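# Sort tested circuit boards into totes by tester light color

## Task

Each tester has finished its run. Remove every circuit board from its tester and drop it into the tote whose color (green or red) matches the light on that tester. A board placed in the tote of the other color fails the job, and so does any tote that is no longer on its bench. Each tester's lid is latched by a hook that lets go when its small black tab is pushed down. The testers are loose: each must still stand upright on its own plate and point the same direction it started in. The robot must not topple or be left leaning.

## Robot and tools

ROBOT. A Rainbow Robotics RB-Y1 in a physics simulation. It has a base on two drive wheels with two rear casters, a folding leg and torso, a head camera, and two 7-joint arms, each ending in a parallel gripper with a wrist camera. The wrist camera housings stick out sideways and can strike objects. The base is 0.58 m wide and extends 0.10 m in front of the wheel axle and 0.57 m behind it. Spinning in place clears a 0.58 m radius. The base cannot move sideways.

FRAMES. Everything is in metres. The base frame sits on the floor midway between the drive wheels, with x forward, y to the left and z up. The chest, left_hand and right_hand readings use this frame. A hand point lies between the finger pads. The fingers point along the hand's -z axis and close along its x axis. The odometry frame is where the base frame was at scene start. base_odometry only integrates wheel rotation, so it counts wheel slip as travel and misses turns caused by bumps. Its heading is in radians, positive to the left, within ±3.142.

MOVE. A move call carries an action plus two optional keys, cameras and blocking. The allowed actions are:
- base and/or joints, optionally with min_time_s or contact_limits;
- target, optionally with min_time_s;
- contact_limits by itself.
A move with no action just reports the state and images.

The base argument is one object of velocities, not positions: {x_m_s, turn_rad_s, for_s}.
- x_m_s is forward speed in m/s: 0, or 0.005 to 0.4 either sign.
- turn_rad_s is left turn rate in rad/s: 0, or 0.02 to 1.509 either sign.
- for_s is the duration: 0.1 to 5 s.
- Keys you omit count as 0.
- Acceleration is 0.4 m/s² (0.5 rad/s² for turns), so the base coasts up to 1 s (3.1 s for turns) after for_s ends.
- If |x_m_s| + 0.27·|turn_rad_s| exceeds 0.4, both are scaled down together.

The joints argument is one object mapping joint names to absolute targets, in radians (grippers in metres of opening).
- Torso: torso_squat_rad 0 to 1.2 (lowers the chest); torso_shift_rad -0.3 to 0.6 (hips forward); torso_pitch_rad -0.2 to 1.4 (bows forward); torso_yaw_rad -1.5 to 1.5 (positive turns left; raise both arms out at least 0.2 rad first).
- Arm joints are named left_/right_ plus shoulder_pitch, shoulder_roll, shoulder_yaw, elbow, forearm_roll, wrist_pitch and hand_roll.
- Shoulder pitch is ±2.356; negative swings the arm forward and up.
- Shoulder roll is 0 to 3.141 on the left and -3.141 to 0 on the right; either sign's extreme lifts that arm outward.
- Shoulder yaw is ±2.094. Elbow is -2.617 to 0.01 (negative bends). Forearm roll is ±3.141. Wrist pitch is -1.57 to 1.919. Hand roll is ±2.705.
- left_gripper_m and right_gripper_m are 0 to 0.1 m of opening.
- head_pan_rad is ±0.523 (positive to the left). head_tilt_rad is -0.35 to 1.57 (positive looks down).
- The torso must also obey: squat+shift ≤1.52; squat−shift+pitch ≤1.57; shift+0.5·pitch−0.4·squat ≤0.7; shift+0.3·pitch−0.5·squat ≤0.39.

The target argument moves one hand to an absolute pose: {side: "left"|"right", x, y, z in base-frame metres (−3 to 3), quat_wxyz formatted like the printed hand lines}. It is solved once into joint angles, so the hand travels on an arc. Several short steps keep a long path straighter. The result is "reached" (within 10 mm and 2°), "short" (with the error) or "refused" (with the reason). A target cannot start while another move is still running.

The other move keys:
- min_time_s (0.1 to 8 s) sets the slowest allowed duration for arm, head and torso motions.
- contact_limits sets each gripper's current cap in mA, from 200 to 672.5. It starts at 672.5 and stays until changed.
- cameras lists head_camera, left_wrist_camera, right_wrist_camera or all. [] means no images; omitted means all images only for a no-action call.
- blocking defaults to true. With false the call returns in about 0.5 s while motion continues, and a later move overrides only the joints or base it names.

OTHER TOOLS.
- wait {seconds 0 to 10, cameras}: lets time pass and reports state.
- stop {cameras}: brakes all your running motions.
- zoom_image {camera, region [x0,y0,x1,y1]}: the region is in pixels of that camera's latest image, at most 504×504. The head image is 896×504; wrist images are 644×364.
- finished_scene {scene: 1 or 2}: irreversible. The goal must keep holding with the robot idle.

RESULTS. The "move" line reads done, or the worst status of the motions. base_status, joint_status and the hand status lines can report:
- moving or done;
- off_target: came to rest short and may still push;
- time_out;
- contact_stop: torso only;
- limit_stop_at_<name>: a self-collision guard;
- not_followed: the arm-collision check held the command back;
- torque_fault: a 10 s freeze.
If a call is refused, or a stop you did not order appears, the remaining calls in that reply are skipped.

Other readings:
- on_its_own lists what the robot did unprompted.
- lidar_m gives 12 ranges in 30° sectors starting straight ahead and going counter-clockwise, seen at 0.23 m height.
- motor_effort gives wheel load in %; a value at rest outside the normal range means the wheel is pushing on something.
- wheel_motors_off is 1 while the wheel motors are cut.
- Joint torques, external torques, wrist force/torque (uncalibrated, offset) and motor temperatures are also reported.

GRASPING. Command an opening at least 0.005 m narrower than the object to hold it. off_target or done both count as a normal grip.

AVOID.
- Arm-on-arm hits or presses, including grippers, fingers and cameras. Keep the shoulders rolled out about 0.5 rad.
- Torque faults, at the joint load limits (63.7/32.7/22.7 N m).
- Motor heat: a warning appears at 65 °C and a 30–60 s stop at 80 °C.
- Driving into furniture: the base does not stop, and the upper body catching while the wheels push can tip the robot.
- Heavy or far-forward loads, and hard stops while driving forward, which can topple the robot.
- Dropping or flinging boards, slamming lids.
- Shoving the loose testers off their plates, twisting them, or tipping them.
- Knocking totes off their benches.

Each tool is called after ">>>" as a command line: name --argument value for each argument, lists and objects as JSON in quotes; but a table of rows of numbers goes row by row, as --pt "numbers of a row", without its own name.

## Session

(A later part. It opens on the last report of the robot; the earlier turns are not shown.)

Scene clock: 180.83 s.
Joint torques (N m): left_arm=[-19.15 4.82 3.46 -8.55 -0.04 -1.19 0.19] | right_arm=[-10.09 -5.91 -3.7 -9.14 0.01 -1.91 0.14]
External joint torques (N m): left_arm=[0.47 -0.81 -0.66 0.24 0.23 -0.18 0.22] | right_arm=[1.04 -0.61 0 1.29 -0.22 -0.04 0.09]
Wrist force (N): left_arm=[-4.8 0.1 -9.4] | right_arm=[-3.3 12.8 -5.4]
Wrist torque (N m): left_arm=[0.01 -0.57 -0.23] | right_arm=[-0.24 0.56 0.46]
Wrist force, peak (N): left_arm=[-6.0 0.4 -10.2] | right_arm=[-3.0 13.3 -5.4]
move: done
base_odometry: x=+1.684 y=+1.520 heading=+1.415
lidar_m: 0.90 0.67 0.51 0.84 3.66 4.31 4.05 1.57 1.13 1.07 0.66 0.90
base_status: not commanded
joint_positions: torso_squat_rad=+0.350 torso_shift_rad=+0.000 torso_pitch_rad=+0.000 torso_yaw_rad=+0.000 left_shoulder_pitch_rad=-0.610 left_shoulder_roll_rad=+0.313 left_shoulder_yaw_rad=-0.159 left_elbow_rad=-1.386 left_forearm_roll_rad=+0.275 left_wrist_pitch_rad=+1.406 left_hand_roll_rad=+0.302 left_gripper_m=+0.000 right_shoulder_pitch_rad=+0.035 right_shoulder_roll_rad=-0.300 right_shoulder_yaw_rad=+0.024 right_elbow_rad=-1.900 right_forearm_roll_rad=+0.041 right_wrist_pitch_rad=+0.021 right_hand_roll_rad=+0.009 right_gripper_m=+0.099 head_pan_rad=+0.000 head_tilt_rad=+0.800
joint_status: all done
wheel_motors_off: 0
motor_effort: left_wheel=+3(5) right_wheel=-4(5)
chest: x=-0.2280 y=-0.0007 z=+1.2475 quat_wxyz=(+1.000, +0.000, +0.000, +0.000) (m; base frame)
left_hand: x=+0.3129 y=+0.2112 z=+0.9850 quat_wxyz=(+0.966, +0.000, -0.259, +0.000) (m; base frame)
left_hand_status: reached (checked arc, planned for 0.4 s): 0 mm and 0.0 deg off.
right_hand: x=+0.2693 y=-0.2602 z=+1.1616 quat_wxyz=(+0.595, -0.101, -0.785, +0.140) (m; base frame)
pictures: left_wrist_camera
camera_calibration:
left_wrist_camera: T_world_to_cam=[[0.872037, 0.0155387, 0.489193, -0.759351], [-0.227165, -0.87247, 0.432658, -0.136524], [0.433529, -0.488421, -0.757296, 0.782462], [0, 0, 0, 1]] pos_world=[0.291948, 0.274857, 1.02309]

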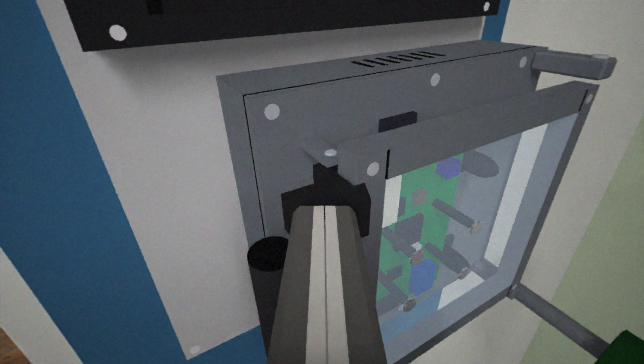

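>>> move --target '{"side":"left","x":0.318,"y":0.199,"z":0.965,"quat_wxyz":[0.966,0,-0.259,0]}' --cameras '["left_wrist_camera"]'

>>> zoom_image --camera "left_wrist_camera" --region '[180, 100, 440, 340]'

Scene clock: 196.30 s.
Joint torques (N m): left_arm=[9.33 -14.26 -9.83 14.7 5.44 -2.24 -0.06] | right_arm=[-10.39 -5.57 -3.47 -9.06 -0.01 -1.87 0.06]
External joint torques (N m): left_arm=[29.31 -19.54 -13.74 23.64 5.75 -1.2 -0.03] | right_arm=[0.84 -0.28 0.22 1.36 -0.25 -0.01 0.01]
Wrist force (N): left_arm=[0.4 26.5 108.9] | right_arm=[-3.5 12.7 -5.0]
Wrist torque (N m): left_arm=[0.23 -0.24 0.11] | right_arm=[-0.25 0.53 0.44]
Wrist force, peak (N): left_arm=[-8.7 25.9 140.1] | right_arm=[-4.0 13.0 -5.7]
move: done
base_odometry: x=+1.684 y=+1.519 heading=+1.415
lidar_m: 0.90 0.66 0.51 0.87 3.67 4.30 4.04 1.55 1.12 1.08 0.67 0.91
base_status: not commanded
joint_positions: torso_squat_rad=+0.351 torso_shift_rad=-0.002 torso_pitch_rad=-0.004 torso_yaw_rad=+0.001 left_shoulder_pitch_rad=-0.628 left_shoulder_roll_rad=+0.284 left_shoulder_yaw_rad=-0.179 left_elbow_rad=-1.309 left_forearm_roll_rad=+0.246 left_wrist_pitch_rad=+1.334 left_hand_roll_rad=+0.314 left_gripper_m=+0.000 right_shoulder_pitch_rad=+0.035 right_shoulder_roll_rad=-0.300 right_shoulder_yaw_rad=+0.024 right_elbow_rad=-1.900 right_forearm_roll_rad=+0.041 right_wrist_pitch_rad=+0.021 right_hand_roll_rad=+0.009 right_gripper_m=+0.099 head_pan_rad=+0.000 head_tilt_rad=+0.800
joint_status: all done
wheel_motors_off: 0
motor_effort: left_wheel=+21(23) right_wheel=+8(10)
chest: x=-0.2307 y=-0.0010 z=+1.2474 quat_wxyz=(+1.000, +0.001, -0.002, +0.000) (m; base frame)
left_hand: x=+0.3200 y=+0.2010 z=+0.9740 quat_wxyz=(+0.963, +0.002, -0.268, +0.001) (m; base frame)
left_hand_status: reached (checked arc, planned for 0.3 s): 9 mm and 1.1 deg off.
right_hand: x=+0.2672 y=-0.2600 z=+1.1635 quat_wxyz=(+0.594, -0.100, -0.786, +0.139) (m; base frame)
pictures: left_wrist_camera
camera_calibration:
left_wrist_camera: T_world_to_cam=[[0.862817, 0.0156093, 0.505275, -0.772743], [-0.233611, -0.87408, 0.425922, -0.130138], [0.448299, -0.485531, -0.750525, 0.754164], [0, 0, 0, 1]] pos_world=[0.298243, 0.264481, 1.0119]

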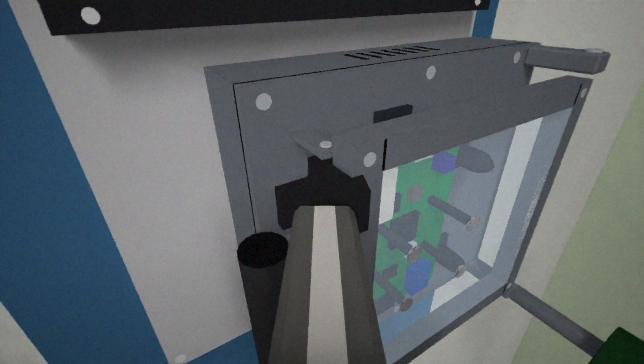

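Scaled by 1.938 from the camera's 644x364 image, which has a finer 920x520 frame.

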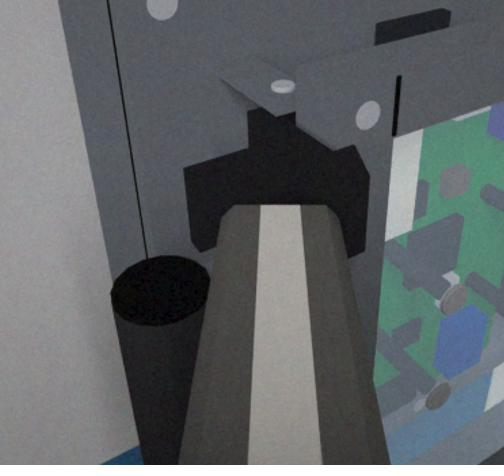

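>>> move --cameras '["head_camera"]'

>>> zoom_image --camera "head_camera" --region '[180, 150, 420, 350]'

Scene clock: 200.47 s.
Joint torques (N m): left_arm=[9.43 -14.14 -9.79 14.64 5.34 -2.15 -0.05] | right_arm=[-10.27 -5.57 -3.66 -9.17 -0.02 -1.83 0.04]
External joint torques (N m): left_arm=[29.4 -19.42 -13.71 23.58 5.63 -1.11 -0.02] | right_arm=[0.96 -0.29 0.04 1.25 -0.26 0.03 -0.01]
Motor temperatures (°C): left_arm=[30 32 30 34 39 35 41] | right_arm=[35 34 28 34 45 37 36]
Wrist force (N): left_arm=[0.0 25.9 109.6] | right_arm=[-3.7 12.7 -5.0]
Wrist torque (N m): left_arm=[0.19 -0.24 0.09] | right_arm=[-0.24 0.52 0.45]
Wrist force, peak (N): left_arm=[-0.3 25.5 111.0] | right_arm=[-3.6 13.0 -5.3]
base_odometry: x=+1.684 y=+1.519 heading=+1.415
lidar_m: 0.90 0.66 0.51 0.88 3.67 4.30 4.04 1.56 1.13 1.07 0.67 0.91
base_status: not commanded
joint_positions: torso_squat_rad=+0.351 torso_shift_rad=-0.002 torso_pitch_rad=-0.004 torso_yaw_rad=+0.001 left_shoulder_pitch_rad=-0.628 left_shoulder_roll_rad=+0.284 left_shoulder_yaw_rad=-0.179 left_elbow_rad=-1.309 left_forearm_roll_rad=+0.246 left_wrist_pitch_rad=+1.334 left_hand_roll_rad=+0.314 left_gripper_m=+0.000 right_shoulder_pitch_rad=+0.035 right_shoulder_roll_rad=-0.300 right_shoulder_yaw_rad=+0.024 right_elbow_rad=-1.900 right_forearm_roll_rad=+0.041 right_wrist_pitch_rad=+0.021 right_hand_roll_rad=+0.009 right_gripper_m=+0.099 head_pan_rad=+0.000 head_tilt_rad=+0.800
joint_status: all done
wheel_motors_off: 0
motor_effort: left_wheel=+21(23) right_wheel=+7(10)
chest: x=-0.2307 y=-0.0010 z=+1.2474 quat_wxyz=(+1.000, +0.001, -0.002, +0.000) (m; base frame)
left_hand: x=+0.3200 y=+0.2010 z=+0.9740 quat_wxyz=(+0.963, +0.002, -0.268, +0.001) (m; base frame)
left_hand_status: reached (checked arc, planned for 0.3 s): 9 mm and 1.1 deg off.
right_hand: x=+0.2672 y=-0.2600 z=+1.1635 quat_wxyz=(+0.594, -0.100, -0.786, +0.139) (m; base frame)
pictures: head_camera
camera_calibration:
head_camera: T_world_to_cam=[[0.0254436, -0.998767, 0.0426256, -0.0593432], [-0.685494, -0.0484671, -0.726463, 0.966773], [0.727634, -0.0107358, -0.685882, 1.08424], [0, 0, 0, 1]] pos_world=[-0.124702, -0.000773145, 1.44851]

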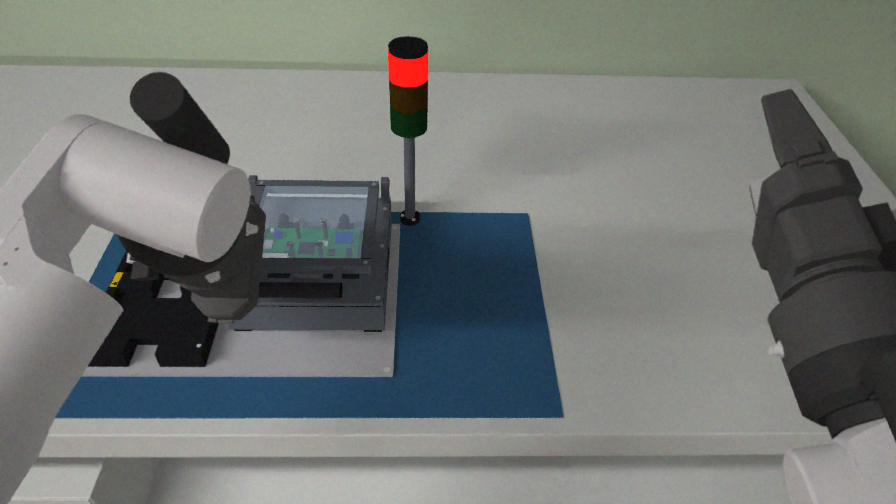

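Scaled by 2.100 from the camera's 896x504 image, which has a finer 1280x720 frame.

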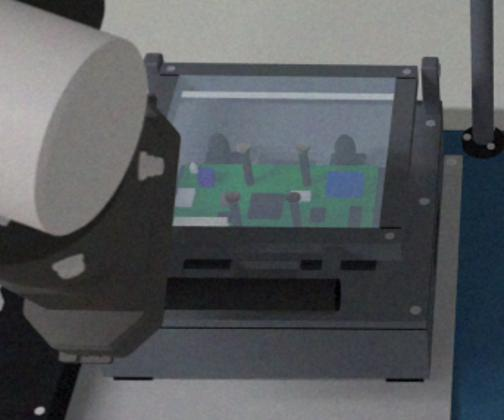

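>>> move --target '{"side":"left","x":0.316,"y":0.203,"z":0.995,"quat_wxyz":[0.966,0,-0.259,0]}'

>>> move --target '{"side":"left","x":0.304,"y":0.210,"z":0.982,"quat_wxyz":[0.966,0,-0.259,0]}' --cameras '["left_wrist_camera"]'

>>> zoom_image --camera "left_wrist_camera" --region '[200, 100, 440, 340]'

Scene clock: 216.23 s.
Joint torques (N m): left_arm=[-17.82 4.45 3.12 -7.17 0.17 -0.82 -0.2] | right_arm=[-10.1 -5.72 -3.68 -9.13 0 -1.87 0.1]
External joint torques (N m): left_arm=[2.22 -1.08 -0.93 1.6 0.45 0.19 -0.17] | right_arm=[1.04 -0.42 0.03 1.3 -0.24 -0.01 0.05]
Wrist force (N): left_arm=[-4.7 -0.1 -9.0] | right_arm=[-3.4 13.0 -5.1]
Wrist torque (N m): left_arm=[0.03 -0.57 -0.25] | right_arm=[-0.26 0.54 0.48]
Wrist force, peak (N): left_arm=[0.2 25.7 109.8] | right_arm=[-3.8 13.0 -5.9]
move: done
base_odometry: x=+1.684 y=+1.520 heading=+1.415
lidar_m: 0.90 0.66 0.51 0.88 3.67 4.30 4.04 1.56 1.13 1.07 0.67 0.90
base_status: not commanded
joint_positions: torso_squat_rad=+0.350 torso_shift_rad=+0.000 torso_pitch_rad=+0.000 torso_yaw_rad=+0.000 left_shoulder_pitch_rad=-0.646 left_shoulder_roll_rad=+0.302 left_shoulder_yaw_rad=-0.163 left_elbow_rad=-1.364 left_forearm_roll_rad=+0.271 left_wrist_pitch_rad=+1.423 left_hand_roll_rad=+0.311 left_gripper_m=+0.000 right_shoulder_pitch_rad=+0.035 right_shoulder_roll_rad=-0.300 right_shoulder_yaw_rad=+0.024 right_elbow_rad=-1.900 right_forearm_roll_rad=+0.041 right_wrist_pitch_rad=+0.021 right_hand_roll_rad=+0.009 right_gripper_m=+0.099 head_pan_rad=+0.000 head_tilt_rad=+0.800
joint_status: all done
wheel_motors_off: 0
motor_effort: left_wheel=-4(22) right_wheel=+2(9)
chest: x=-0.2280 y=-0.0008 z=+1.2475 quat_wxyz=(+1.000, +0.000, +0.000, +0.000) (m; base frame)
left_hand: x=+0.3179 y=+0.2027 z=+0.9929 quat_wxyz=(+0.966, +0.000, -0.257, +0.000) (m; base frame)
left_hand_status: reached (checked arc, planned for 0.3 s): 3 mm and 0.2 deg off.
right_hand: x=+0.2693 y=-0.2602 z=+1.1616 quat_wxyz=(+0.595, -0.101, -0.785, +0.140) (m; base frame)
camera_calibration:
head_camera: T_world_to_cam=[[0.0247684, -0.998759, 0.0432077, -0.0600462], [-0.688663, -0.0483764, -0.723466, 0.964237], [0.724659, -0.0118364, -0.689006, 1.08564], [0, 0, 0, 1]] pos_world=[-0.121194, -0.000475293, 1.4482]
left_wrist_camera: T_world_to_cam=[[0.873714, 0.0152017, 0.486202, -0.76492], [-0.226425, -0.871919, 0.434152, -0.148], [0.430529, -0.489413, -0.758366, 0.784336], [0, 0, 0, 1]] pos_world=[0.297131, 0.266448, 1.03097]
right_wrist_camera: T_world_to_cam=[[0.286545, -0.303346, -0.908775, 0.902075], [-0.437846, 0.802237, -0.405841, 0.831221], [0.852164, 0.514195, 0.0970581, -0.136751], [0, 0, 0, 1]] pos_world=[0.221996, -0.322878, 1.1704]

Scene clock: 216.93 s.
Joint torques (N m): left_arm=[-17.63 5.37 3.89 -7.77 0.02 -0.79 -0.04] | right_arm=[-10.08 -5.43 -3.68 -9.22 0.07 -1.95 0.06]
External joint torques (N m): left_arm=[1.55 -0.02 -0.26 1 0.3 0.22 -0.01] | right_arm=[1.05 -0.13 0.03 1.21 -0.17 -0.09 0.01]
Wrist force (N): left_arm=[-4.4 0.0 -9.1] | right_arm=[-3.3 12.7 -5.1]
Wrist torque (N m): left_arm=[0.02 -0.51 -0.24] | right_arm=[-0.25 0.57 0.45]
Wrist force, peak (N): left_arm=[-6.2 1.4 -10.0] | right_arm=[-2.8 13.3 -5.5]
move: done
base_odometry: x=+1.684 y=+1.519 heading=+1.415
lidar_m: 0.90 0.66 0.51 0.87 3.66 4.30 4.04 1.56 1.13 1.07 0.67 0.90
base_status: not commanded
joint_positions: torso_squat_rad=+0.350 torso_shift_rad=+0.000 torso_pitch_rad=+0.000 torso_yaw_rad=+0.000 left_shoulder_pitch_rad=-0.581 left_shoulder_roll_rad=+0.312 left_shoulder_yaw_rad=-0.166 left_elbow_rad=-1.428 left_forearm_roll_rad=+0.269 left_wrist_pitch_rad=+1.422 left_hand_roll_rad=+0.311 left_gripper_m=+0.000 right_shoulder_pitch_rad=+0.035 right_shoulder_roll_rad=-0.300 right_shoulder_yaw_rad=+0.024 right_elbow_rad=-1.900 right_forearm_roll_rad=+0.041 right_wrist_pitch_rad=+0.021 right_hand_roll_rad=+0.009 right_gripper_m=+0.099 head_pan_rad=+0.000 head_tilt_rad=+0.800
joint_status: all done
wheel_motors_off: 0
motor_effort: left_wheel=-2(6) right_wheel=+5(5)
chest: x=-0.2281 y=-0.0007 z=+1.2475 quat_wxyz=(+1.000, +0.000, +0.000, +0.000) (m; base frame)
left_hand: x=+0.3046 y=+0.2096 z=+0.9820 quat_wxyz=(+0.966, +0.000, -0.257, +0.000) (m; base frame)
left_hand_status: reached (checked arc, planned for 0.3 s): 1 mm and 0.2 deg off.
right_hand: x=+0.2693 y=-0.2602 z=+1.1616 quat_wxyz=(+0.595, -0.101, -0.785, +0.140) (m; base frame)
pictures: left_wrist_camera
camera_calibration:
left_wrist_camera: T_world_to_cam=[[0.873639, 0.0152751, 0.486336, -0.748288], [-0.225945, -0.872475, 0.433285, -0.139487], [0.430934, -0.48842, -0.758777, 0.785237], [0, 0, 0, 1]] pos_world=[0.283831, 0.273257, 1.02018]

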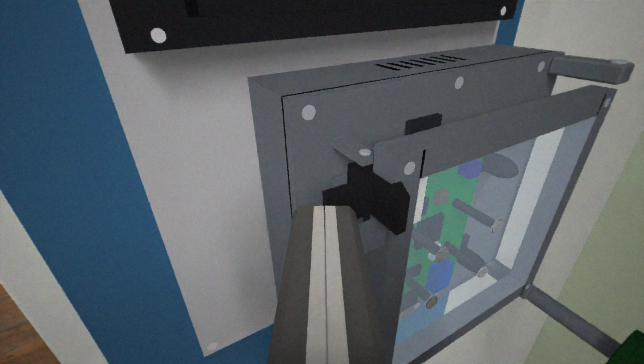

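Scaled by 2.100 from the camera's 644x364 image, which has a finer 920x520 frame.

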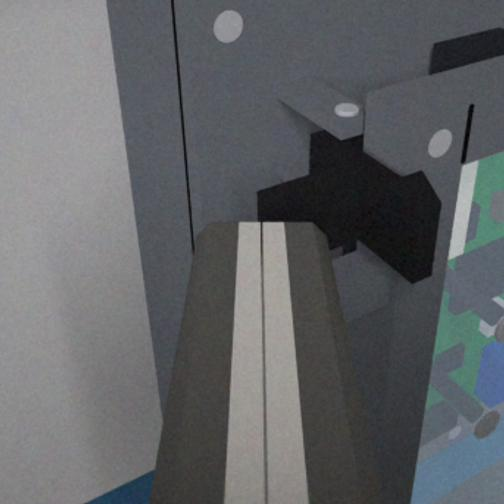

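>>> move --target '{"side":"left","x":0.310,"y":0.214,"z":0.966,"quat_wxyz":[0.966,0,-0.259,0]}' --cameras '["left_wrist_camera"]'

>>> zoom_image --camera "left_wrist_camera" --region '[200, 100, 440, 340]'

Scene clock: 225.07 s.
Joint torques (N m): left_arm=[-16.23 5.54 3.86 -4.39 -0.97 -3.13 -0.13] | right_arm=[-10.29 -5.77 -3.34 -9.14 -0.04 -1.87 -0.01]
External joint torques (N m): left_arm=[3.09 0.03 -0.18 4.51 -0.71 -2.11 -0.1] | right_arm=[0.86 -0.47 0.37 1.28 -0.27 -0.01 -0.06]
Wrist force (N): left_arm=[-14.6 -1.2 21.1] | right_arm=[-3.5 12.9 -5.1]
Wrist torque (N m): left_arm=[-0.02 -0.27 -0.25] | right_arm=[-0.26 0.54 0.46]
Wrist force, peak (N): left_arm=[-16.1 -1.5 25.2] | right_arm=[-3.7 13.1 -5.6]
move: done
base_odometry: x=+1.684 y=+1.519 heading=+1.415
lidar_m: 0.91 0.67 0.51 0.87 3.67 4.31 4.03 1.56 1.12 1.08 0.67 0.91
base_status: not commanded
joint_positions: torso_squat_rad=+0.350 torso_shift_rad=+0.000 torso_pitch_rad=-0.001 torso_yaw_rad=+0.000 left_shoulder_pitch_rad=-0.580 left_shoulder_roll_rad=+0.307 left_shoulder_yaw_rad=-0.166 left_elbow_rad=-1.362 left_forearm_roll_rad=+0.267 left_wrist_pitch_rad=+1.353 left_hand_roll_rad=+0.294 left_gripper_m=+0.000 right_shoulder_pitch_rad=+0.035 right_shoulder_roll_rad=-0.300 right_shoulder_yaw_rad=+0.024 right_elbow_rad=-1.900 right_forearm_roll_rad=+0.041 right_wrist_pitch_rad=+0.021 right_hand_roll_rad=+0.009 right_gripper_m=+0.099 head_pan_rad=+0.000 head_tilt_rad=+0.800
joint_status: all done
wheel_motors_off: 0
motor_effort: left_wheel=+0(4) right_wheel=+5(6)
chest: x=-0.2286 y=-0.0008 z=+1.2475 quat_wxyz=(+1.000, +0.001, +0.000, +0.000) (m; base frame)
left_hand: x=+0.3098 y=+0.2137 z=+0.9670 quat_wxyz=(+0.966, +0.000, -0.260, +0.000) (m; base frame)
left_hand_status: reached (checked arc, planned for 0.3 s): 1 mm and 0.1 deg off.
right_hand: x=+0.2688 y=-0.2602 z=+1.1620 quat_wxyz=(+0.595, -0.101, -0.785, +0.140) (m; base frame)
pictures: left_wrist_camera
camera_calibration:
left_wrist_camera: T_world_to_cam=[[0.871084, 0.0151521, 0.4909, -0.749142], [-0.22851, -0.872244, 0.432404, -0.126707], [0.434737, -0.488836, -0.756336, 0.77024], [0, 0, 0, 1]] pos_world=[0.28876, 0.277353, 1.0051]

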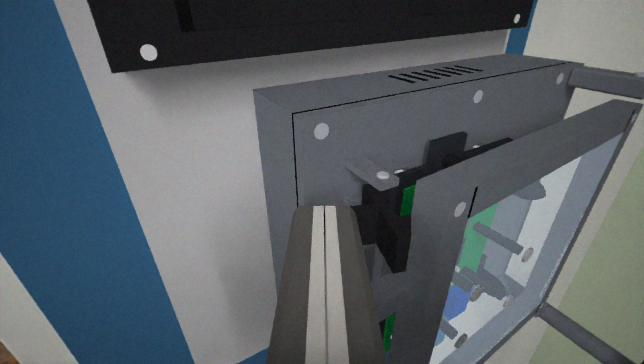

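Scaled by 2.100 from the camera's 644x364 image, which has a finer 920x520 frame.

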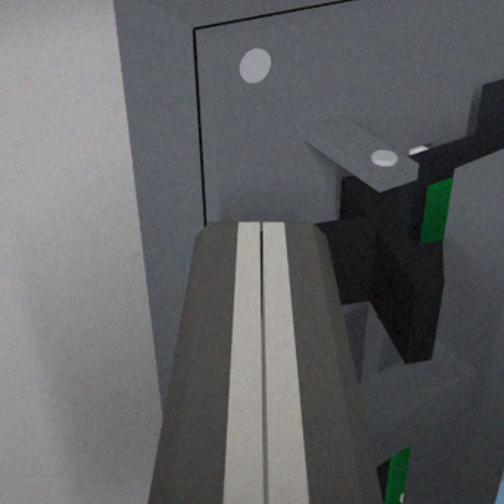

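>>> move --target '{"side":"left","x":0.29,"y":0.25,"z":1.03,"quat_wxyz":[0.966,0,-0.259,0]}' --cameras '["left_wrist_camera","head_camera"]'

>>> zoom_image --camera "head_camera" --region '[200, 160, 420, 350]'

Scene clock: 230.63 s.
Joint torques (N m): left_arm=[-16.84 7.05 4.93 -7.41 0.1 -1.15 -0.18] | right_arm=[-10.13 -5.41 -3.69 -9.09 -0.01 -1.86 0.09]
External joint torques (N m): left_arm=[1.76 -0.02 0.22 0.76 0.34 -0.12 -0.15] | right_arm=[1.01 -0.11 0.02 1.34 -0.24 0 0.04]
Wrist force (N): left_arm=[-4.7 0.0 -9.3] | right_arm=[-3.5 13.0 -5.3]
Wrist torque (N m): left_arm=[-0.01 -0.59 -0.23] | right_arm=[-0.27 0.54 0.45]
Wrist force, peak (N): left_arm=[-14.9 -0.8 22.2] | right_arm=[-3.4 13.3 -5.3]
move: done
base_odometry: x=+1.684 y=+1.520 heading=+1.415
lidar_m: 0.90 0.67 0.51 0.87 3.66 4.31 4.04 1.56 1.13 1.08 0.67 0.91
base_status: not commanded
joint_positions: torso_squat_rad=+0.350 torso_shift_rad=+0.000 torso_pitch_rad=+0.000 torso_yaw_rad=+0.000 left_shoulder_pitch_rad=-0.561 left_shoulder_roll_rad=+0.408 left_shoulder_yaw_rad=-0.079 left_elbow_rad=-1.594 left_forearm_roll_rad=+0.360 left_wrist_pitch_rad=+1.575 left_hand_roll_rad=+0.265 left_gripper_m=+0.000 right_shoulder_pitch_rad=+0.035 right_shoulder_roll_rad=-0.300 right_shoulder_yaw_rad=+0.024 right_elbow_rad=-1.900 right_forearm_roll_rad=+0.041 right_wrist_pitch_rad=+0.021 right_hand_roll_rad=+0.009 right_gripper_m=+0.099 head_pan_rad=+0.000 head_tilt_rad=+0.800
joint_status: all done
wheel_motors_off: 0
motor_effort: left_wheel=-3(4) right_wheel=+4(8)
chest: x=-0.2281 y=-0.0007 z=+1.2475 quat_wxyz=(+1.000, +0.000, +0.000, +0.000) (m; base frame)
left_hand: x=+0.2905 y=+0.2500 z=+1.0297 quat_wxyz=(+0.966, +0.000, -0.259, +0.000) (m; base frame)
left_hand_status: reached (checked arc, planned for 0.6 s): 1 mm and 0.0 deg off.
right_hand: x=+0.2692 y=-0.2602 z=+1.1617 quat_wxyz=(+0.595, -0.101, -0.785, +0.140) (m; base frame)
pictures: head_camera, left_wrist_camera
camera_calibration:
head_camera: T_world_to_cam=[[0.0247654, -0.998753, 0.0433484, -0.0601477], [-0.688663, -0.0484762, -0.723459, 0.964163], [0.724658, -0.0119357, -0.689005, 1.08571], [0, 0, 0, 1]] pos_world=[-0.121294, -0.000375093, 1.4482]
left_wrist_camera: T_world_to_cam=[[0.872243, 0.0153808, 0.48883, -0.761903], [-0.227308, -0.872243, 0.43304, -0.127545], [0.433039, -0.488831, -0.757312, 0.845249], [0, 0, 0, 1]] pos_world=[0.269547, 0.313653, 1.06779]

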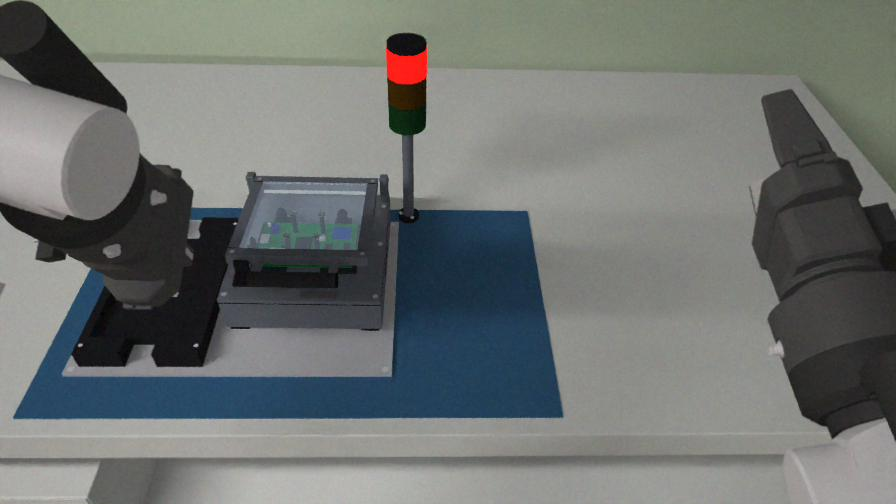

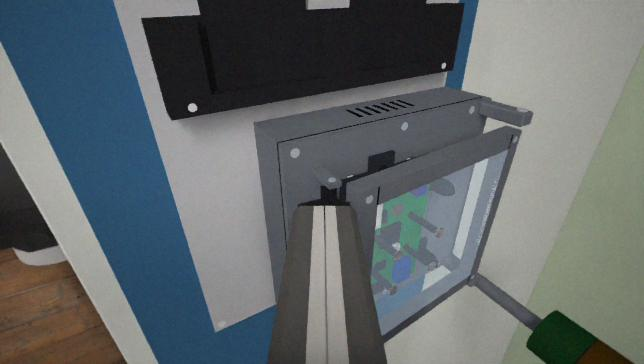

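Scaled by 2.291 from the camera's 896x504 image, which has a finer 1280x720 frame.

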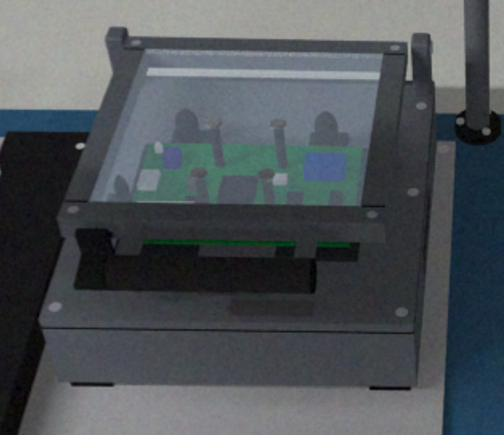

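>>> move --joints '{"right_gripper_m":0}'

>>> move --target '{"side":"left","x":0.28,"y":0.36,"z":1.12,"quat_wxyz":[0.966,0,-0.259,0]}'

>>> move --target '{"side":"right","x":0.22,"y":0.0,"z":1.02,"quat_wxyz":[0.766,0,-0.643,0]}'

>>> move --target '{"side":"right","x":0.23,"y":0.13,"z":0.94,"quat_wxyz":[0.766,0,-0.643,0]}' --cameras '["all"]'

>>> zoom_image --camera "head_camera" --region '[200, 160, 420, 350]'

Scene clock: 251.57 s.
Joint torques (N m): left_arm=[-17.08 6.94 4.85 -7.38 0.03 -1.12 -0.11] | right_arm=[-10.42 -5.28 -3.78 -9.09 -0.06 -1.89 0.04]
External joint torques (N m): left_arm=[1.52 -0.13 0.14 0.79 0.27 -0.09 -0.08] | right_arm=[0.71 0.02 -0.08 1.34 -0.29 -0.02 -0.01]
Wrist force (N): left_arm=[-4.7 0.3 -9.1] | right_arm=[-3.4 13.1 -5.0]
Wrist torque (N m): left_arm=[-0.03 -0.57 -0.21] | right_arm=[-0.29 0.55 0.45]
Wrist force, peak (N): left_arm=[-4.6 0.3 -9.5] | right_arm=[-3.4 13.1 -5.1]
move: done
base_odometry: x=+1.684 y=+1.519 heading=+1.415
lidar_m: 0.90 0.66 0.51 0.88 3.67 4.30 4.04 1.56 1.12 1.07 0.67 0.91
base_status: not commanded
joint_positions: torso_squat_rad=+0.350 torso_shift_rad=+0.000 torso_pitch_rad=+0.000 torso_yaw_rad=+0.000 left_shoulder_pitch_rad=-0.561 left_shoulder_roll_rad=+0.408 left_shoulder_yaw_rad=-0.079 left_elbow_rad=-1.594 left_forearm_roll_rad=+0.360 left_wrist_pitch_rad=+1.575 left_hand_roll_rad=+0.265 left_gripper_m=+0.000 right_shoulder_pitch_rad=+0.035 right_shoulder_roll_rad=-0.300 right_shoulder_yaw_rad=+0.024 right_elbow_rad=-1.900 right_forearm_roll_rad=+0.041 right_wrist_pitch_rad=+0.021 right_hand_roll_rad=+0.009 right_gripper_m=+0.000 head_pan_rad=+0.000 head_tilt_rad=+0.800
joint_status: all done
wheel_motors_off: 0
motor_effort: left_wheel=-3(5) right_wheel=+3(5)
chest: x=-0.2281 y=-0.0007 z=+1.2475 quat_wxyz=(+1.000, +0.000, +0.000, +0.000) (m; base frame)
left_hand: x=+0.2905 y=+0.2500 z=+1.0297 quat_wxyz=(+0.966, +0.000, -0.259, +0.000) (m; base frame)
right_hand: x=+0.2692 y=-0.2602 z=+1.1617 quat_wxyz=(+0.595, -0.101, -0.785, +0.140) (m; base frame)
camera_calibration:
head_camera: T_world_to_cam=[[0.0247654, -0.998753, 0.0433484, -0.0601477], [-0.688663, -0.0484762, -0.723459, 0.964163], [0.724658, -0.0119357, -0.689005, 1.08571], [0, 0, 0, 1]] pos_world=[-0.121294, -0.000375093, 1.4482]
left_wrist_camera: T_world_to_cam=[[0.872243, 0.0153808, 0.48883, -0.761903], [-0.227308, -0.872243, 0.43304, -0.127545], [0.433039, -0.488831, -0.757312, 0.845249], [0, 0, 0, 1]] pos_world=[0.269547, 0.313653, 1.06779]
right_wrist_camera: T_world_to_cam=[[0.286715, -0.303467, -0.908682, 0.901859], [-0.437752, 0.802194, -0.406027, 0.831485], [0.852155, 0.514191, 0.0971574, -0.136815], [0, 0, 0, 1]] pos_world=[0.221996, -0.322978, 1.1704]

Scene clock: 252.47 s.
Joint torques (N m): left_arm=[-17.21 10.15 3.91 -6.14 0.07 -1.01 0.33] | right_arm=[-9.98 -5.7 -3.53 -9.01 0.03 -1.88 0.08]
External joint torques (N m): left_arm=[1.27 -1.55 -1.21 0.91 0.14 0.06 0.36] | right_arm=[1.15 -0.4 0.18 1.42 -0.2 -0.02 0.03]
Wrist force (N): left_arm=[-4.5 0.0 -9.1] | right_arm=[-3.5 12.8 -5.1]
Wrist torque (N m): left_arm=[-0.01 -0.56 -0.22] | right_arm=[-0.25 0.54 0.46]
Wrist force, peak (N): left_arm=[-5.4 -0.6 -10.2] | right_arm=[-3.3 13.2 -5.1]
move: done
base_odometry: x=+1.684 y=+1.520 heading=+1.415
lidar_m: 0.90 0.66 0.50 0.87 3.67 4.31 4.04 1.55 1.12 1.08 0.67 0.90
base_status: not commanded
joint_positions: torso_squat_rad=+0.350 torso_shift_rad=+0.000 torso_pitch_rad=+0.000 torso_yaw_rad=+0.000 left_shoulder_pitch_rad=-0.631 left_shoulder_roll_rad=+0.638 left_shoulder_yaw_rad=+0.157 left_elbow_rad=-1.590 left_forearm_roll_rad=+0.577 left_wrist_pitch_rad=+1.748 left_hand_roll_rad=+0.083 left_gripper_m=+0.000 right_shoulder_pitch_rad=+0.035 right_shoulder_roll_rad=-0.300 right_shoulder_yaw_rad=+0.024 right_elbow_rad=-1.900 right_forearm_roll_rad=+0.041 right_wrist_pitch_rad=+0.021 right_hand_roll_rad=+0.009 right_gripper_m=+0.000 head_pan_rad=+0.000 head_tilt_rad=+0.800
joint_status: all done
wheel_motors_off: 0
motor_effort: left_wheel=-4(4) right_wheel=+3(5)
chest: x=-0.2281 y=-0.0007 z=+1.2475 quat_wxyz=(+1.000, +0.000, +0.000, +0.000) (m; base frame)
left_hand: x=+0.2802 y=+0.3599 z=+1.1202 quat_wxyz=(+0.966, +0.000, -0.260, +0.000) (m; base frame)
left_hand_status: reached (checked arc, planned for 0.6 s): 0 mm and 0.1 deg off.
right_hand: x=+0.2693 y=-0.2601 z=+1.1616 quat_wxyz=(+0.595, -0.101, -0.785, +0.140) (m; base frame)
camera_calibration:
head_camera: T_world_to_cam=[[0.0247659, -0.998753, 0.0433488, -0.0601508], [-0.688663, -0.0484769, -0.723459, 0.964232], [0.724658, -0.0119357, -0.689005, 1.08563], [0, 0, 0, 1]] pos_world=[-0.121194, -0.000375091, 1.4482]
left_wrist_camera: T_world_to_cam=[[0.871035, 0.0157339, 0.490969, -0.801092], [-0.227951, -0.872408, 0.432368, -0.0722235], [0.435129, -0.488524, -0.756312, 0.970188], [0, 0, 0, 1]] pos_world=[0.259159, 0.423556, 1.1583]
right_wrist_camera: T_world_to_cam=[[0.286637, -0.303514, -0.90869, 0.901901], [-0.437786, 0.802173, -0.406031, 0.83141], [0.852163, 0.514196, 0.0970583, -0.136751], [0, 0, 0, 1]] pos_world=[0.221996, -0.322878, 1.1704]

Scene clock: 254.23 s.
Joint torques (N m): left_arm=[-17.03 10.25 4.07 -6.09 0.07 -0.99 0.42] | right_arm=[-10.29 7.52 -1.85 -8.5 0.98 -0.92 0.43]
External joint torques (N m): left_arm=[1.45 -1.46 -1.06 0.97 0.13 0.09 0.45] | right_arm=[0.47 0.11 -0.96 1.79 -0.63 -0.29 0.37]
Wrist force (N): left_arm=[-4.6 0.2 -8.8] | right_arm=[-4.2 10.5 -7.8]
Wrist torque (N m): left_arm=[-0.04 -0.57 -0.24] | right_arm=[-0.08 0.43 0.46]
Wrist force, peak (N): left_arm=[-4.7 -0.2 -9.3] | right_arm=[-4.4 11.6 -8.4]
move: done
base_odometry: x=+1.684 y=+1.520 heading=+1.415
lidar_m: 0.90 0.65 0.51 0.86 3.67 4.30 4.04 1.56 1.13 1.07 0.66 0.92
base_status: not commanded
joint_positions: torso_squat_rad=+0.350 torso_shift_rad=+0.000 torso_pitch_rad=+0.000 torso_yaw_rad=+0.000 left_shoulder_pitch_rad=-0.631 left_shoulder_roll_rad=+0.638 left_shoulder_yaw_rad=+0.157 left_elbow_rad=-1.590 left_forearm_roll_rad=+0.577 left_wrist_pitch_rad=+1.748 left_hand_roll_rad=+0.083 left_gripper_m=+0.000 right_shoulder_pitch_rad=-0.125 right_shoulder_roll_rad=+0.000 right_shoulder_yaw_rad=+0.818 right_elbow_rad=-1.631 right_forearm_roll_rad=+1.151 right_wrist_pitch_rad=+0.917 right_hand_roll_rad=-1.255 right_gripper_m=+0.000 head_pan_rad=+0.000 head_tilt_rad=+0.800
joint_status: all done
wheel_motors_off: 0
motor_effort: left_wheel=-3(5) right_wheel=+5(5)
chest: x=-0.2280 y=-0.0008 z=+1.2475 quat_wxyz=(+1.000, +0.000, +0.000, +0.000) (m; base frame)
left_hand: x=+0.2803 y=+0.3598 z=+1.1202 quat_wxyz=(+0.966, +0.000, -0.260, +0.000) (m; base frame)
right_hand: x=+0.2199 y=-0.0004 z=+1.0207 quat_wxyz=(+0.766, +0.001, -0.643, +0.001) (m; base frame)
right_hand_status: reached (checked arc, planned for 1.1 s): 1 mm and 0.2 deg off.
camera_calibration:
head_camera: T_world_to_cam=[[0.024771, -0.998759, 0.043206, -0.0600434], [-0.688713, -0.0483761, -0.723418, 0.964162], [0.724611, -0.0118367, -0.689057, 1.0857], [0, 0, 0, 1]] pos_world=[-0.121194, -0.000475294, 1.4482]
left_wrist_camera: T_world_to_cam=[[0.871075, 0.0155925, 0.490902, -0.800963], [-0.228016, -0.87242, 0.432311, -0.0722227], [0.435014, -0.488509, -0.756388, 0.970251], [0, 0, 0, 1]] pos_world=[0.259159, 0.423456, 1.1583]
right_wrist_camera: T_world_to_cam=[[-0.155745, 0.0197445, -0.9876, 1.04483], [-0.438629, 0.894442, 0.087054, 0.0411269], [0.88507, 0.446748, -0.130644, 0.0106223], [0, 0, 0, 1]] pos_world=[0.171365, -0.0621608, 1.02968]

Scene clock: 255.67 s.
Joint torques (N m): left_arm=[-17.3 10.32 3.97 -6.05 0.08 -1.02 0.32] | right_arm=[-15.27 3.59 -5.86 -3.29 1.55 0.62 0.43]
External joint torques (N m): left_arm=[1.18 -1.38 -1.16 1.01 0.15 0.05 0.35] | right_arm=[1.75 0.81 0.97 0.72 -0.06 -0.02 0.38]
Wrist force (N): left_arm=[-4.8 0.1 -8.9] | right_arm=[-3.7 10.4 -8.5]
Wrist torque (N m): left_arm=[-0.02 -0.59 -0.24] | right_arm=[-0.09 0.51 0.45]
Wrist force, peak (N): left_arm=[-5.0 -0.1 -9.1] | right_arm=[-3.7 11.2 -8.3]
move: short
base_odometry: x=+1.684 y=+1.520 heading=+1.415
lidar_m: 0.90 0.66 0.51 0.87 3.67 4.31 4.04 1.56 1.12 1.08 0.67 0.91
base_status: not commanded
joint_positions: torso_squat_rad=+0.350 torso_shift_rad=+0.000 torso_pitch_rad=+0.000 torso_yaw_rad=+0.000 left_shoulder_pitch_rad=-0.631 left_shoulder_roll_rad=+0.638 left_shoulder_yaw_rad=+0.157 left_elbow_rad=-1.590 left_forearm_roll_rad=+0.577 left_wrist_pitch_rad=+1.748 left_hand_roll_rad=+0.083 left_gripper_m=+0.000 right_shoulder_pitch_rad=-0.899 right_shoulder_roll_rad=+0.000 right_shoulder_yaw_rad=+1.571 right_elbow_rad=-1.064 right_forearm_roll_rad=+0.493 right_wrist_pitch_rad=+1.031 right_hand_roll_rad=-1.983 right_gripper_m=+0.000 head_pan_rad=+0.000 head_tilt_rad=+0.800
joint_status: all done
wheel_motors_off: 0
motor_effort: left_wheel=-3(5) right_wheel=+2(5)
chest: x=-0.2280 y=-0.0008 z=+1.2475 quat_wxyz=(+1.000, +0.000, +0.000, +0.000) (m; base frame)
left_hand: x=+0.2803 y=+0.3598 z=+1.1202 quat_wxyz=(+0.966, +0.000, -0.260, +0.000) (m; base frame)
right_hand: x=+0.2299 y=+0.1292 z=+0.9406 quat_wxyz=(+0.806, +0.116, -0.573, +0.097) (m; base frame)
right_hand_status: short (checked arc, as near as the solve gets, planned for 1.1 s): 1 mm and 19.7 deg off. The place is met; only the turn is off.
pictures: head_camera, left_wrist_camera, right_wrist_camera
camera_calibration:
head_camera: T_world_to_cam=[[0.024771, -0.998759, 0.043206, -0.0600434], [-0.688713, -0.0483761, -0.723418, 0.964162], [0.724611, -0.0118367, -0.689057, 1.0857], [0, 0, 0, 1]] pos_world=[-0.121194, -0.000475294, 1.4482]
left_wrist_camera: T_world_to_cam=[[0.871075, 0.0155925, 0.490902, -0.80105], [-0.228016, -0.87242, 0.432311, -0.0721999], [0.435014, -0.488509, -0.756388, 0.970207], [0, 0, 0, 1]] pos_world=[0.259259, 0.423456, 1.1583]
right_wrist_camera: T_world_to_cam=[[-0.315733, 0.000607202, -0.948848, 0.9675], [-0.655656, 0.722713, 0.218635, -0.115081], [0.685877, 0.691148, -0.227786, 0.0389308], [0, 0, 0, 1]] pos_world=[0.203317, 0.0556759, 0.952039]

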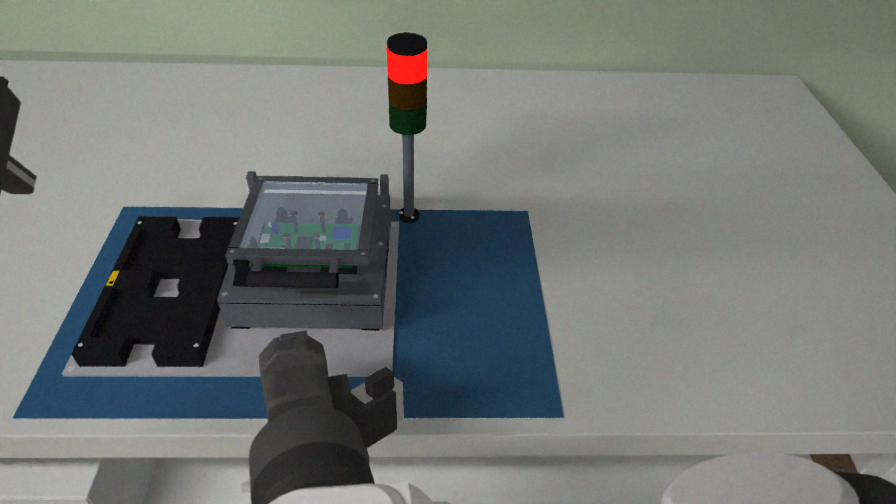

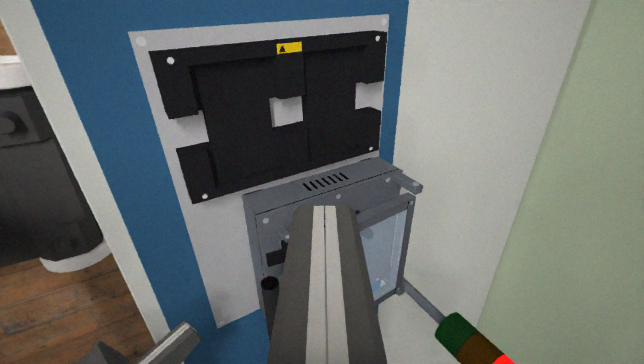

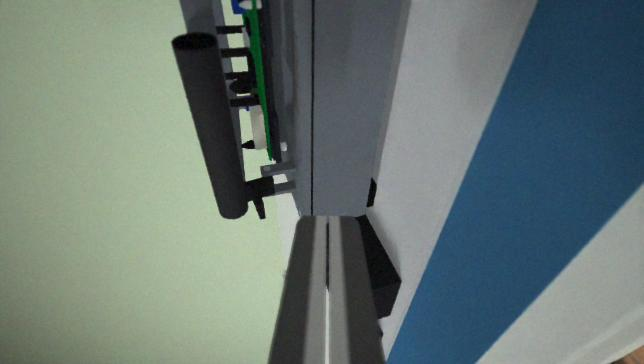

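Scaled by 2.291 from the camera's 896x504 image, which has a finer 1280x720 frame.

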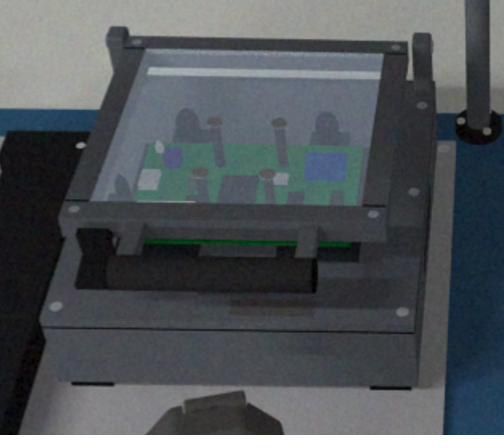

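>>> move --target '{"side":"right","x":0.28,"y":0.13,"z":0.948,"quat_wxyz":[0.806,0.116,-0.573,0.097]}' --cameras '["right_wrist_camera"]'

Scene clock: 268.13 s.
Joint torques (N m): left_arm=[-17.21 10.25 4.15 -6.21 0.09 -0.98 0.39] | right_arm=[-17.28 1.35 -6.25 -1.92 0.92 0.82 -0.1]
External joint torques (N m): left_arm=[1.28 -1.46 -0.98 0.84 0.16 0.09 0.42] | right_arm=[2.11 0.9 0.41 0.51 -0.39 0.12 -0.15]
Wrist force (N): left_arm=[-4.9 0.0 -9.0] | right_arm=[-3.6 9.9 -8.4]
Wrist torque (N m): left_arm=[-0.01 -0.61 -0.24] | right_arm=[-0.02 0.50 0.44]
Wrist force, peak (N): left_arm=[-4.8 0.3 -9.2] | right_arm=[-4.0 11.0 -8.6]
move: short
base_odometry: x=+1.684 y=+1.520 heading=+1.415
lidar_m: 0.90 0.66 0.51 0.87 3.67 4.31 4.04 1.55 1.12 1.08 0.67 0.91
base_status: not commanded
joint_positions: torso_squat_rad=+0.350 torso_shift_rad=+0.000 torso_pitch_rad=+0.000 torso_yaw_rad=+0.000 left_shoulder_pitch_rad=-0.631 left_shoulder_roll_rad=+0.638 left_shoulder_yaw_rad=+0.157 left_elbow_rad=-1.590 left_forearm_roll_rad=+0.577 left_wrist_pitch_rad=+1.748 left_hand_roll_rad=+0.083 left_gripper_m=+0.000 right_shoulder_pitch_rad=-1.017 right_shoulder_roll_rad=+0.000 right_shoulder_yaw_rad=+1.571 right_elbow_rad=-0.894 right_forearm_roll_rad=+0.408 right_wrist_pitch_rad=+0.804 right_hand_roll_rad=-2.040 right_gripper_m=+0.000 head_pan_rad=+0.000 head_tilt_rad=+0.800
joint_status: all done
wheel_motors_off: 0
motor_effort: left_wheel=-3(5) right_wheel=+4(6)
chest: x=-0.2280 y=-0.0008 z=+1.2475 quat_wxyz=(+1.000, +0.000, +0.000, +0.000) (m; base frame)
left_hand: x=+0.2803 y=+0.3598 z=+1.1202 quat_wxyz=(+0.966, +0.000, -0.260, +0.000) (m; base frame)
right_hand: x=+0.2798 y=+0.1293 z=+0.9487 quat_wxyz=(+0.811, +0.136, -0.557, +0.114) (m; base frame)
right_hand_status: short (checked arc, as near as the solve gets, planned for 0.5 s): 1 mm and 3.6 deg off. The place is met; only the turn is off.
pictures: right_wrist_camera
camera_calibration:
right_wrist_camera: T_world_to_cam=[[-0.345457, -0.00897394, -0.938392, 0.99049], [-0.685563, 0.685253, 0.245828, -0.0968531], [0.64083, 0.72825, -0.242878, 0.0286297], [0, 0, 0, 1]] pos_world=[0.257426, 0.054408, 0.96023]

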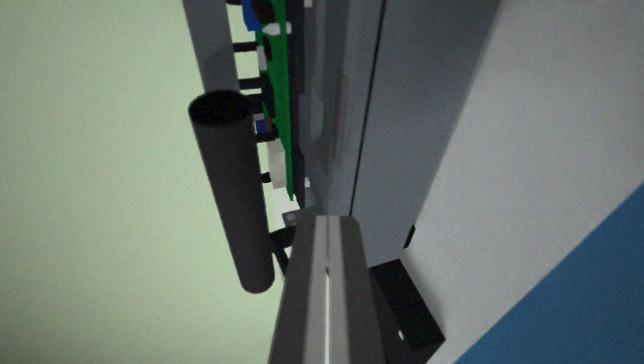

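>>> move --target '{"side":"right","x":0.335,"y":0.125,"z":0.96,"quat_wxyz":[0.811,0.136,-0.557,0.114]}' --min_time_s 1.5 --cameras '["right_wrist_camera","head_camera"]'

>>> zoom_image --camera "head_camera" --region '[200, 160, 420, 350]'

Scene clock: 282.10 s.
Joint torques (N m): left_arm=[-17.14 10.35 4.17 -6.16 0.04 -1.01 0.46] | right_arm=[-24.93 -2.09 -5.87 2.04 0.54 1.28 -0.21]
External joint torques (N m): left_arm=[1.34 -1.36 -0.95 0.89 0.11 0.06 0.49] | right_arm=[-2.92 0.24 -0.19 2.51 -0.15 0.61 -0.27]
Wrist force (N): left_arm=[-4.6 0.2 -9.1] | right_arm=[-9.3 11.8 -1.5]
Wrist torque (N m): left_arm=[-0.03 -0.58 -0.24] | right_arm=[-0.14 0.28 0.42]
Wrist force, peak (N): left_arm=[-4.6 -0.2 -9.4] | right_arm=[-10.1 12.1 -7.4]
move: short
base_odometry: x=+1.684 y=+1.520 heading=+1.415
lidar_m: 0.91 0.66 0.51 0.87 3.66 4.30 4.04 1.56 1.13 1.07 0.67 0.90
base_status: not commanded
joint_positions: torso_squat_rad=+0.350 torso_shift_rad=+0.000 torso_pitch_rad=+0.000 torso_yaw_rad=+0.000 left_shoulder_pitch_rad=-0.631 left_shoulder_roll_rad=+0.638 left_shoulder_yaw_rad=+0.157 left_elbow_rad=-1.590 left_forearm_roll_rad=+0.577 left_wrist_pitch_rad=+1.748 left_hand_roll_rad=+0.083 left_gripper_m=+0.000 right_shoulder_pitch_rad=-1.138 right_shoulder_roll_rad=+0.000 right_shoulder_yaw_rad=+1.573 right_elbow_rad=-0.641 right_forearm_roll_rad=+0.323 right_wrist_pitch_rad=+0.414 right_hand_roll_rad=-2.086 right_gripper_m=+0.000 head_pan_rad=+0.000 head_tilt_rad=+0.800
joint_status: all done
wheel_motors_off: 0
motor_effort: left_wheel=-3(4) right_wheel=+3(6)
chest: x=-0.2281 y=-0.0008 z=+1.2475 quat_wxyz=(+1.000, +0.000, +0.000, +0.000) (m; base frame)
left_hand: x=+0.2802 y=+0.3598 z=+1.1203 quat_wxyz=(+0.966, +0.000, -0.260, +0.000) (m; base frame)
right_hand: x=+0.3329 y=+0.1235 z=+0.9608 quat_wxyz=(+0.825, +0.176, -0.516, +0.150) (m; base frame)
right_hand_status: short (checked arc, as near as the solve gets, planned for 1.5 s): 3 mm and 7.9 deg off. The place is met; only the turn is off.
pictures: head_camera, right_wrist_camera
camera_calibration:
head_camera: T_world_to_cam=[[0.0247679, -0.998759, 0.0432072, -0.0600431], [-0.688663, -0.0483757, -0.723466, 0.964168], [0.724659, -0.0118364, -0.689006, 1.08571], [0, 0, 0, 1]] pos_world=[-0.121294, -0.000475295, 1.4482]
right_wrist_camera: T_world_to_cam=[[-0.416765, -0.0397383, -0.908145, 1.01869], [-0.734337, 0.603558, 0.310591, -0.0952377], [0.535776, 0.796328, -0.280723, 0.0646848], [0, 0, 0, 1]] pos_world=[0.319962, 0.0464522, 0.972859]

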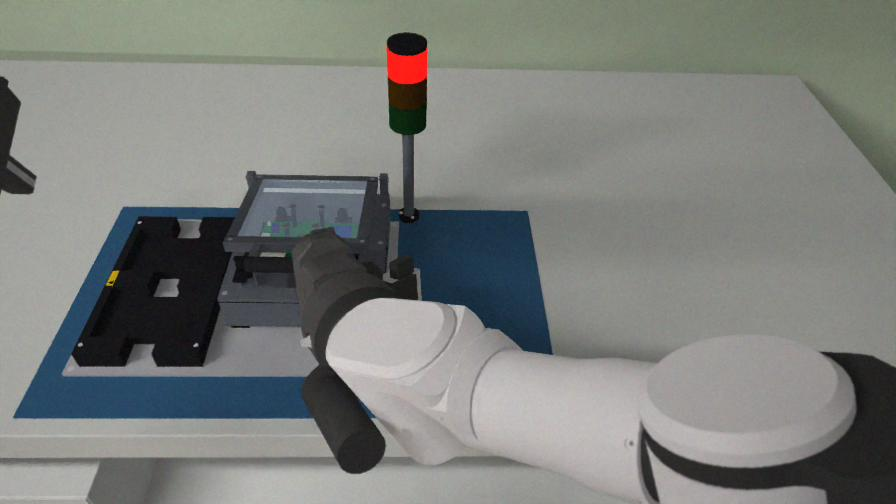

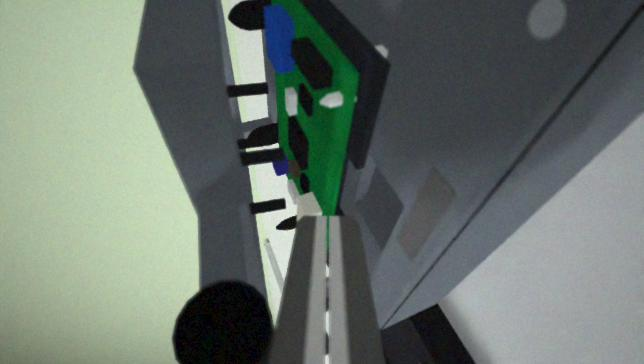

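Scaled by 2.291 from the camera's 896x504 image, which has a finer 1280x720 frame.

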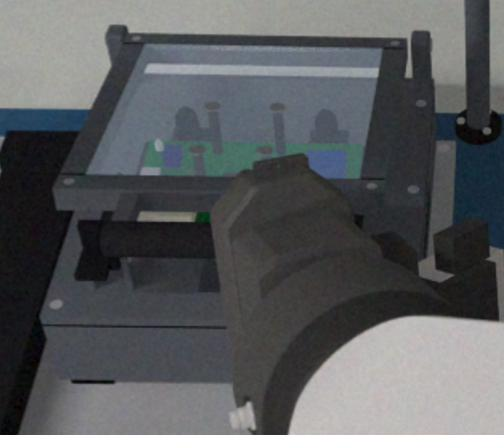

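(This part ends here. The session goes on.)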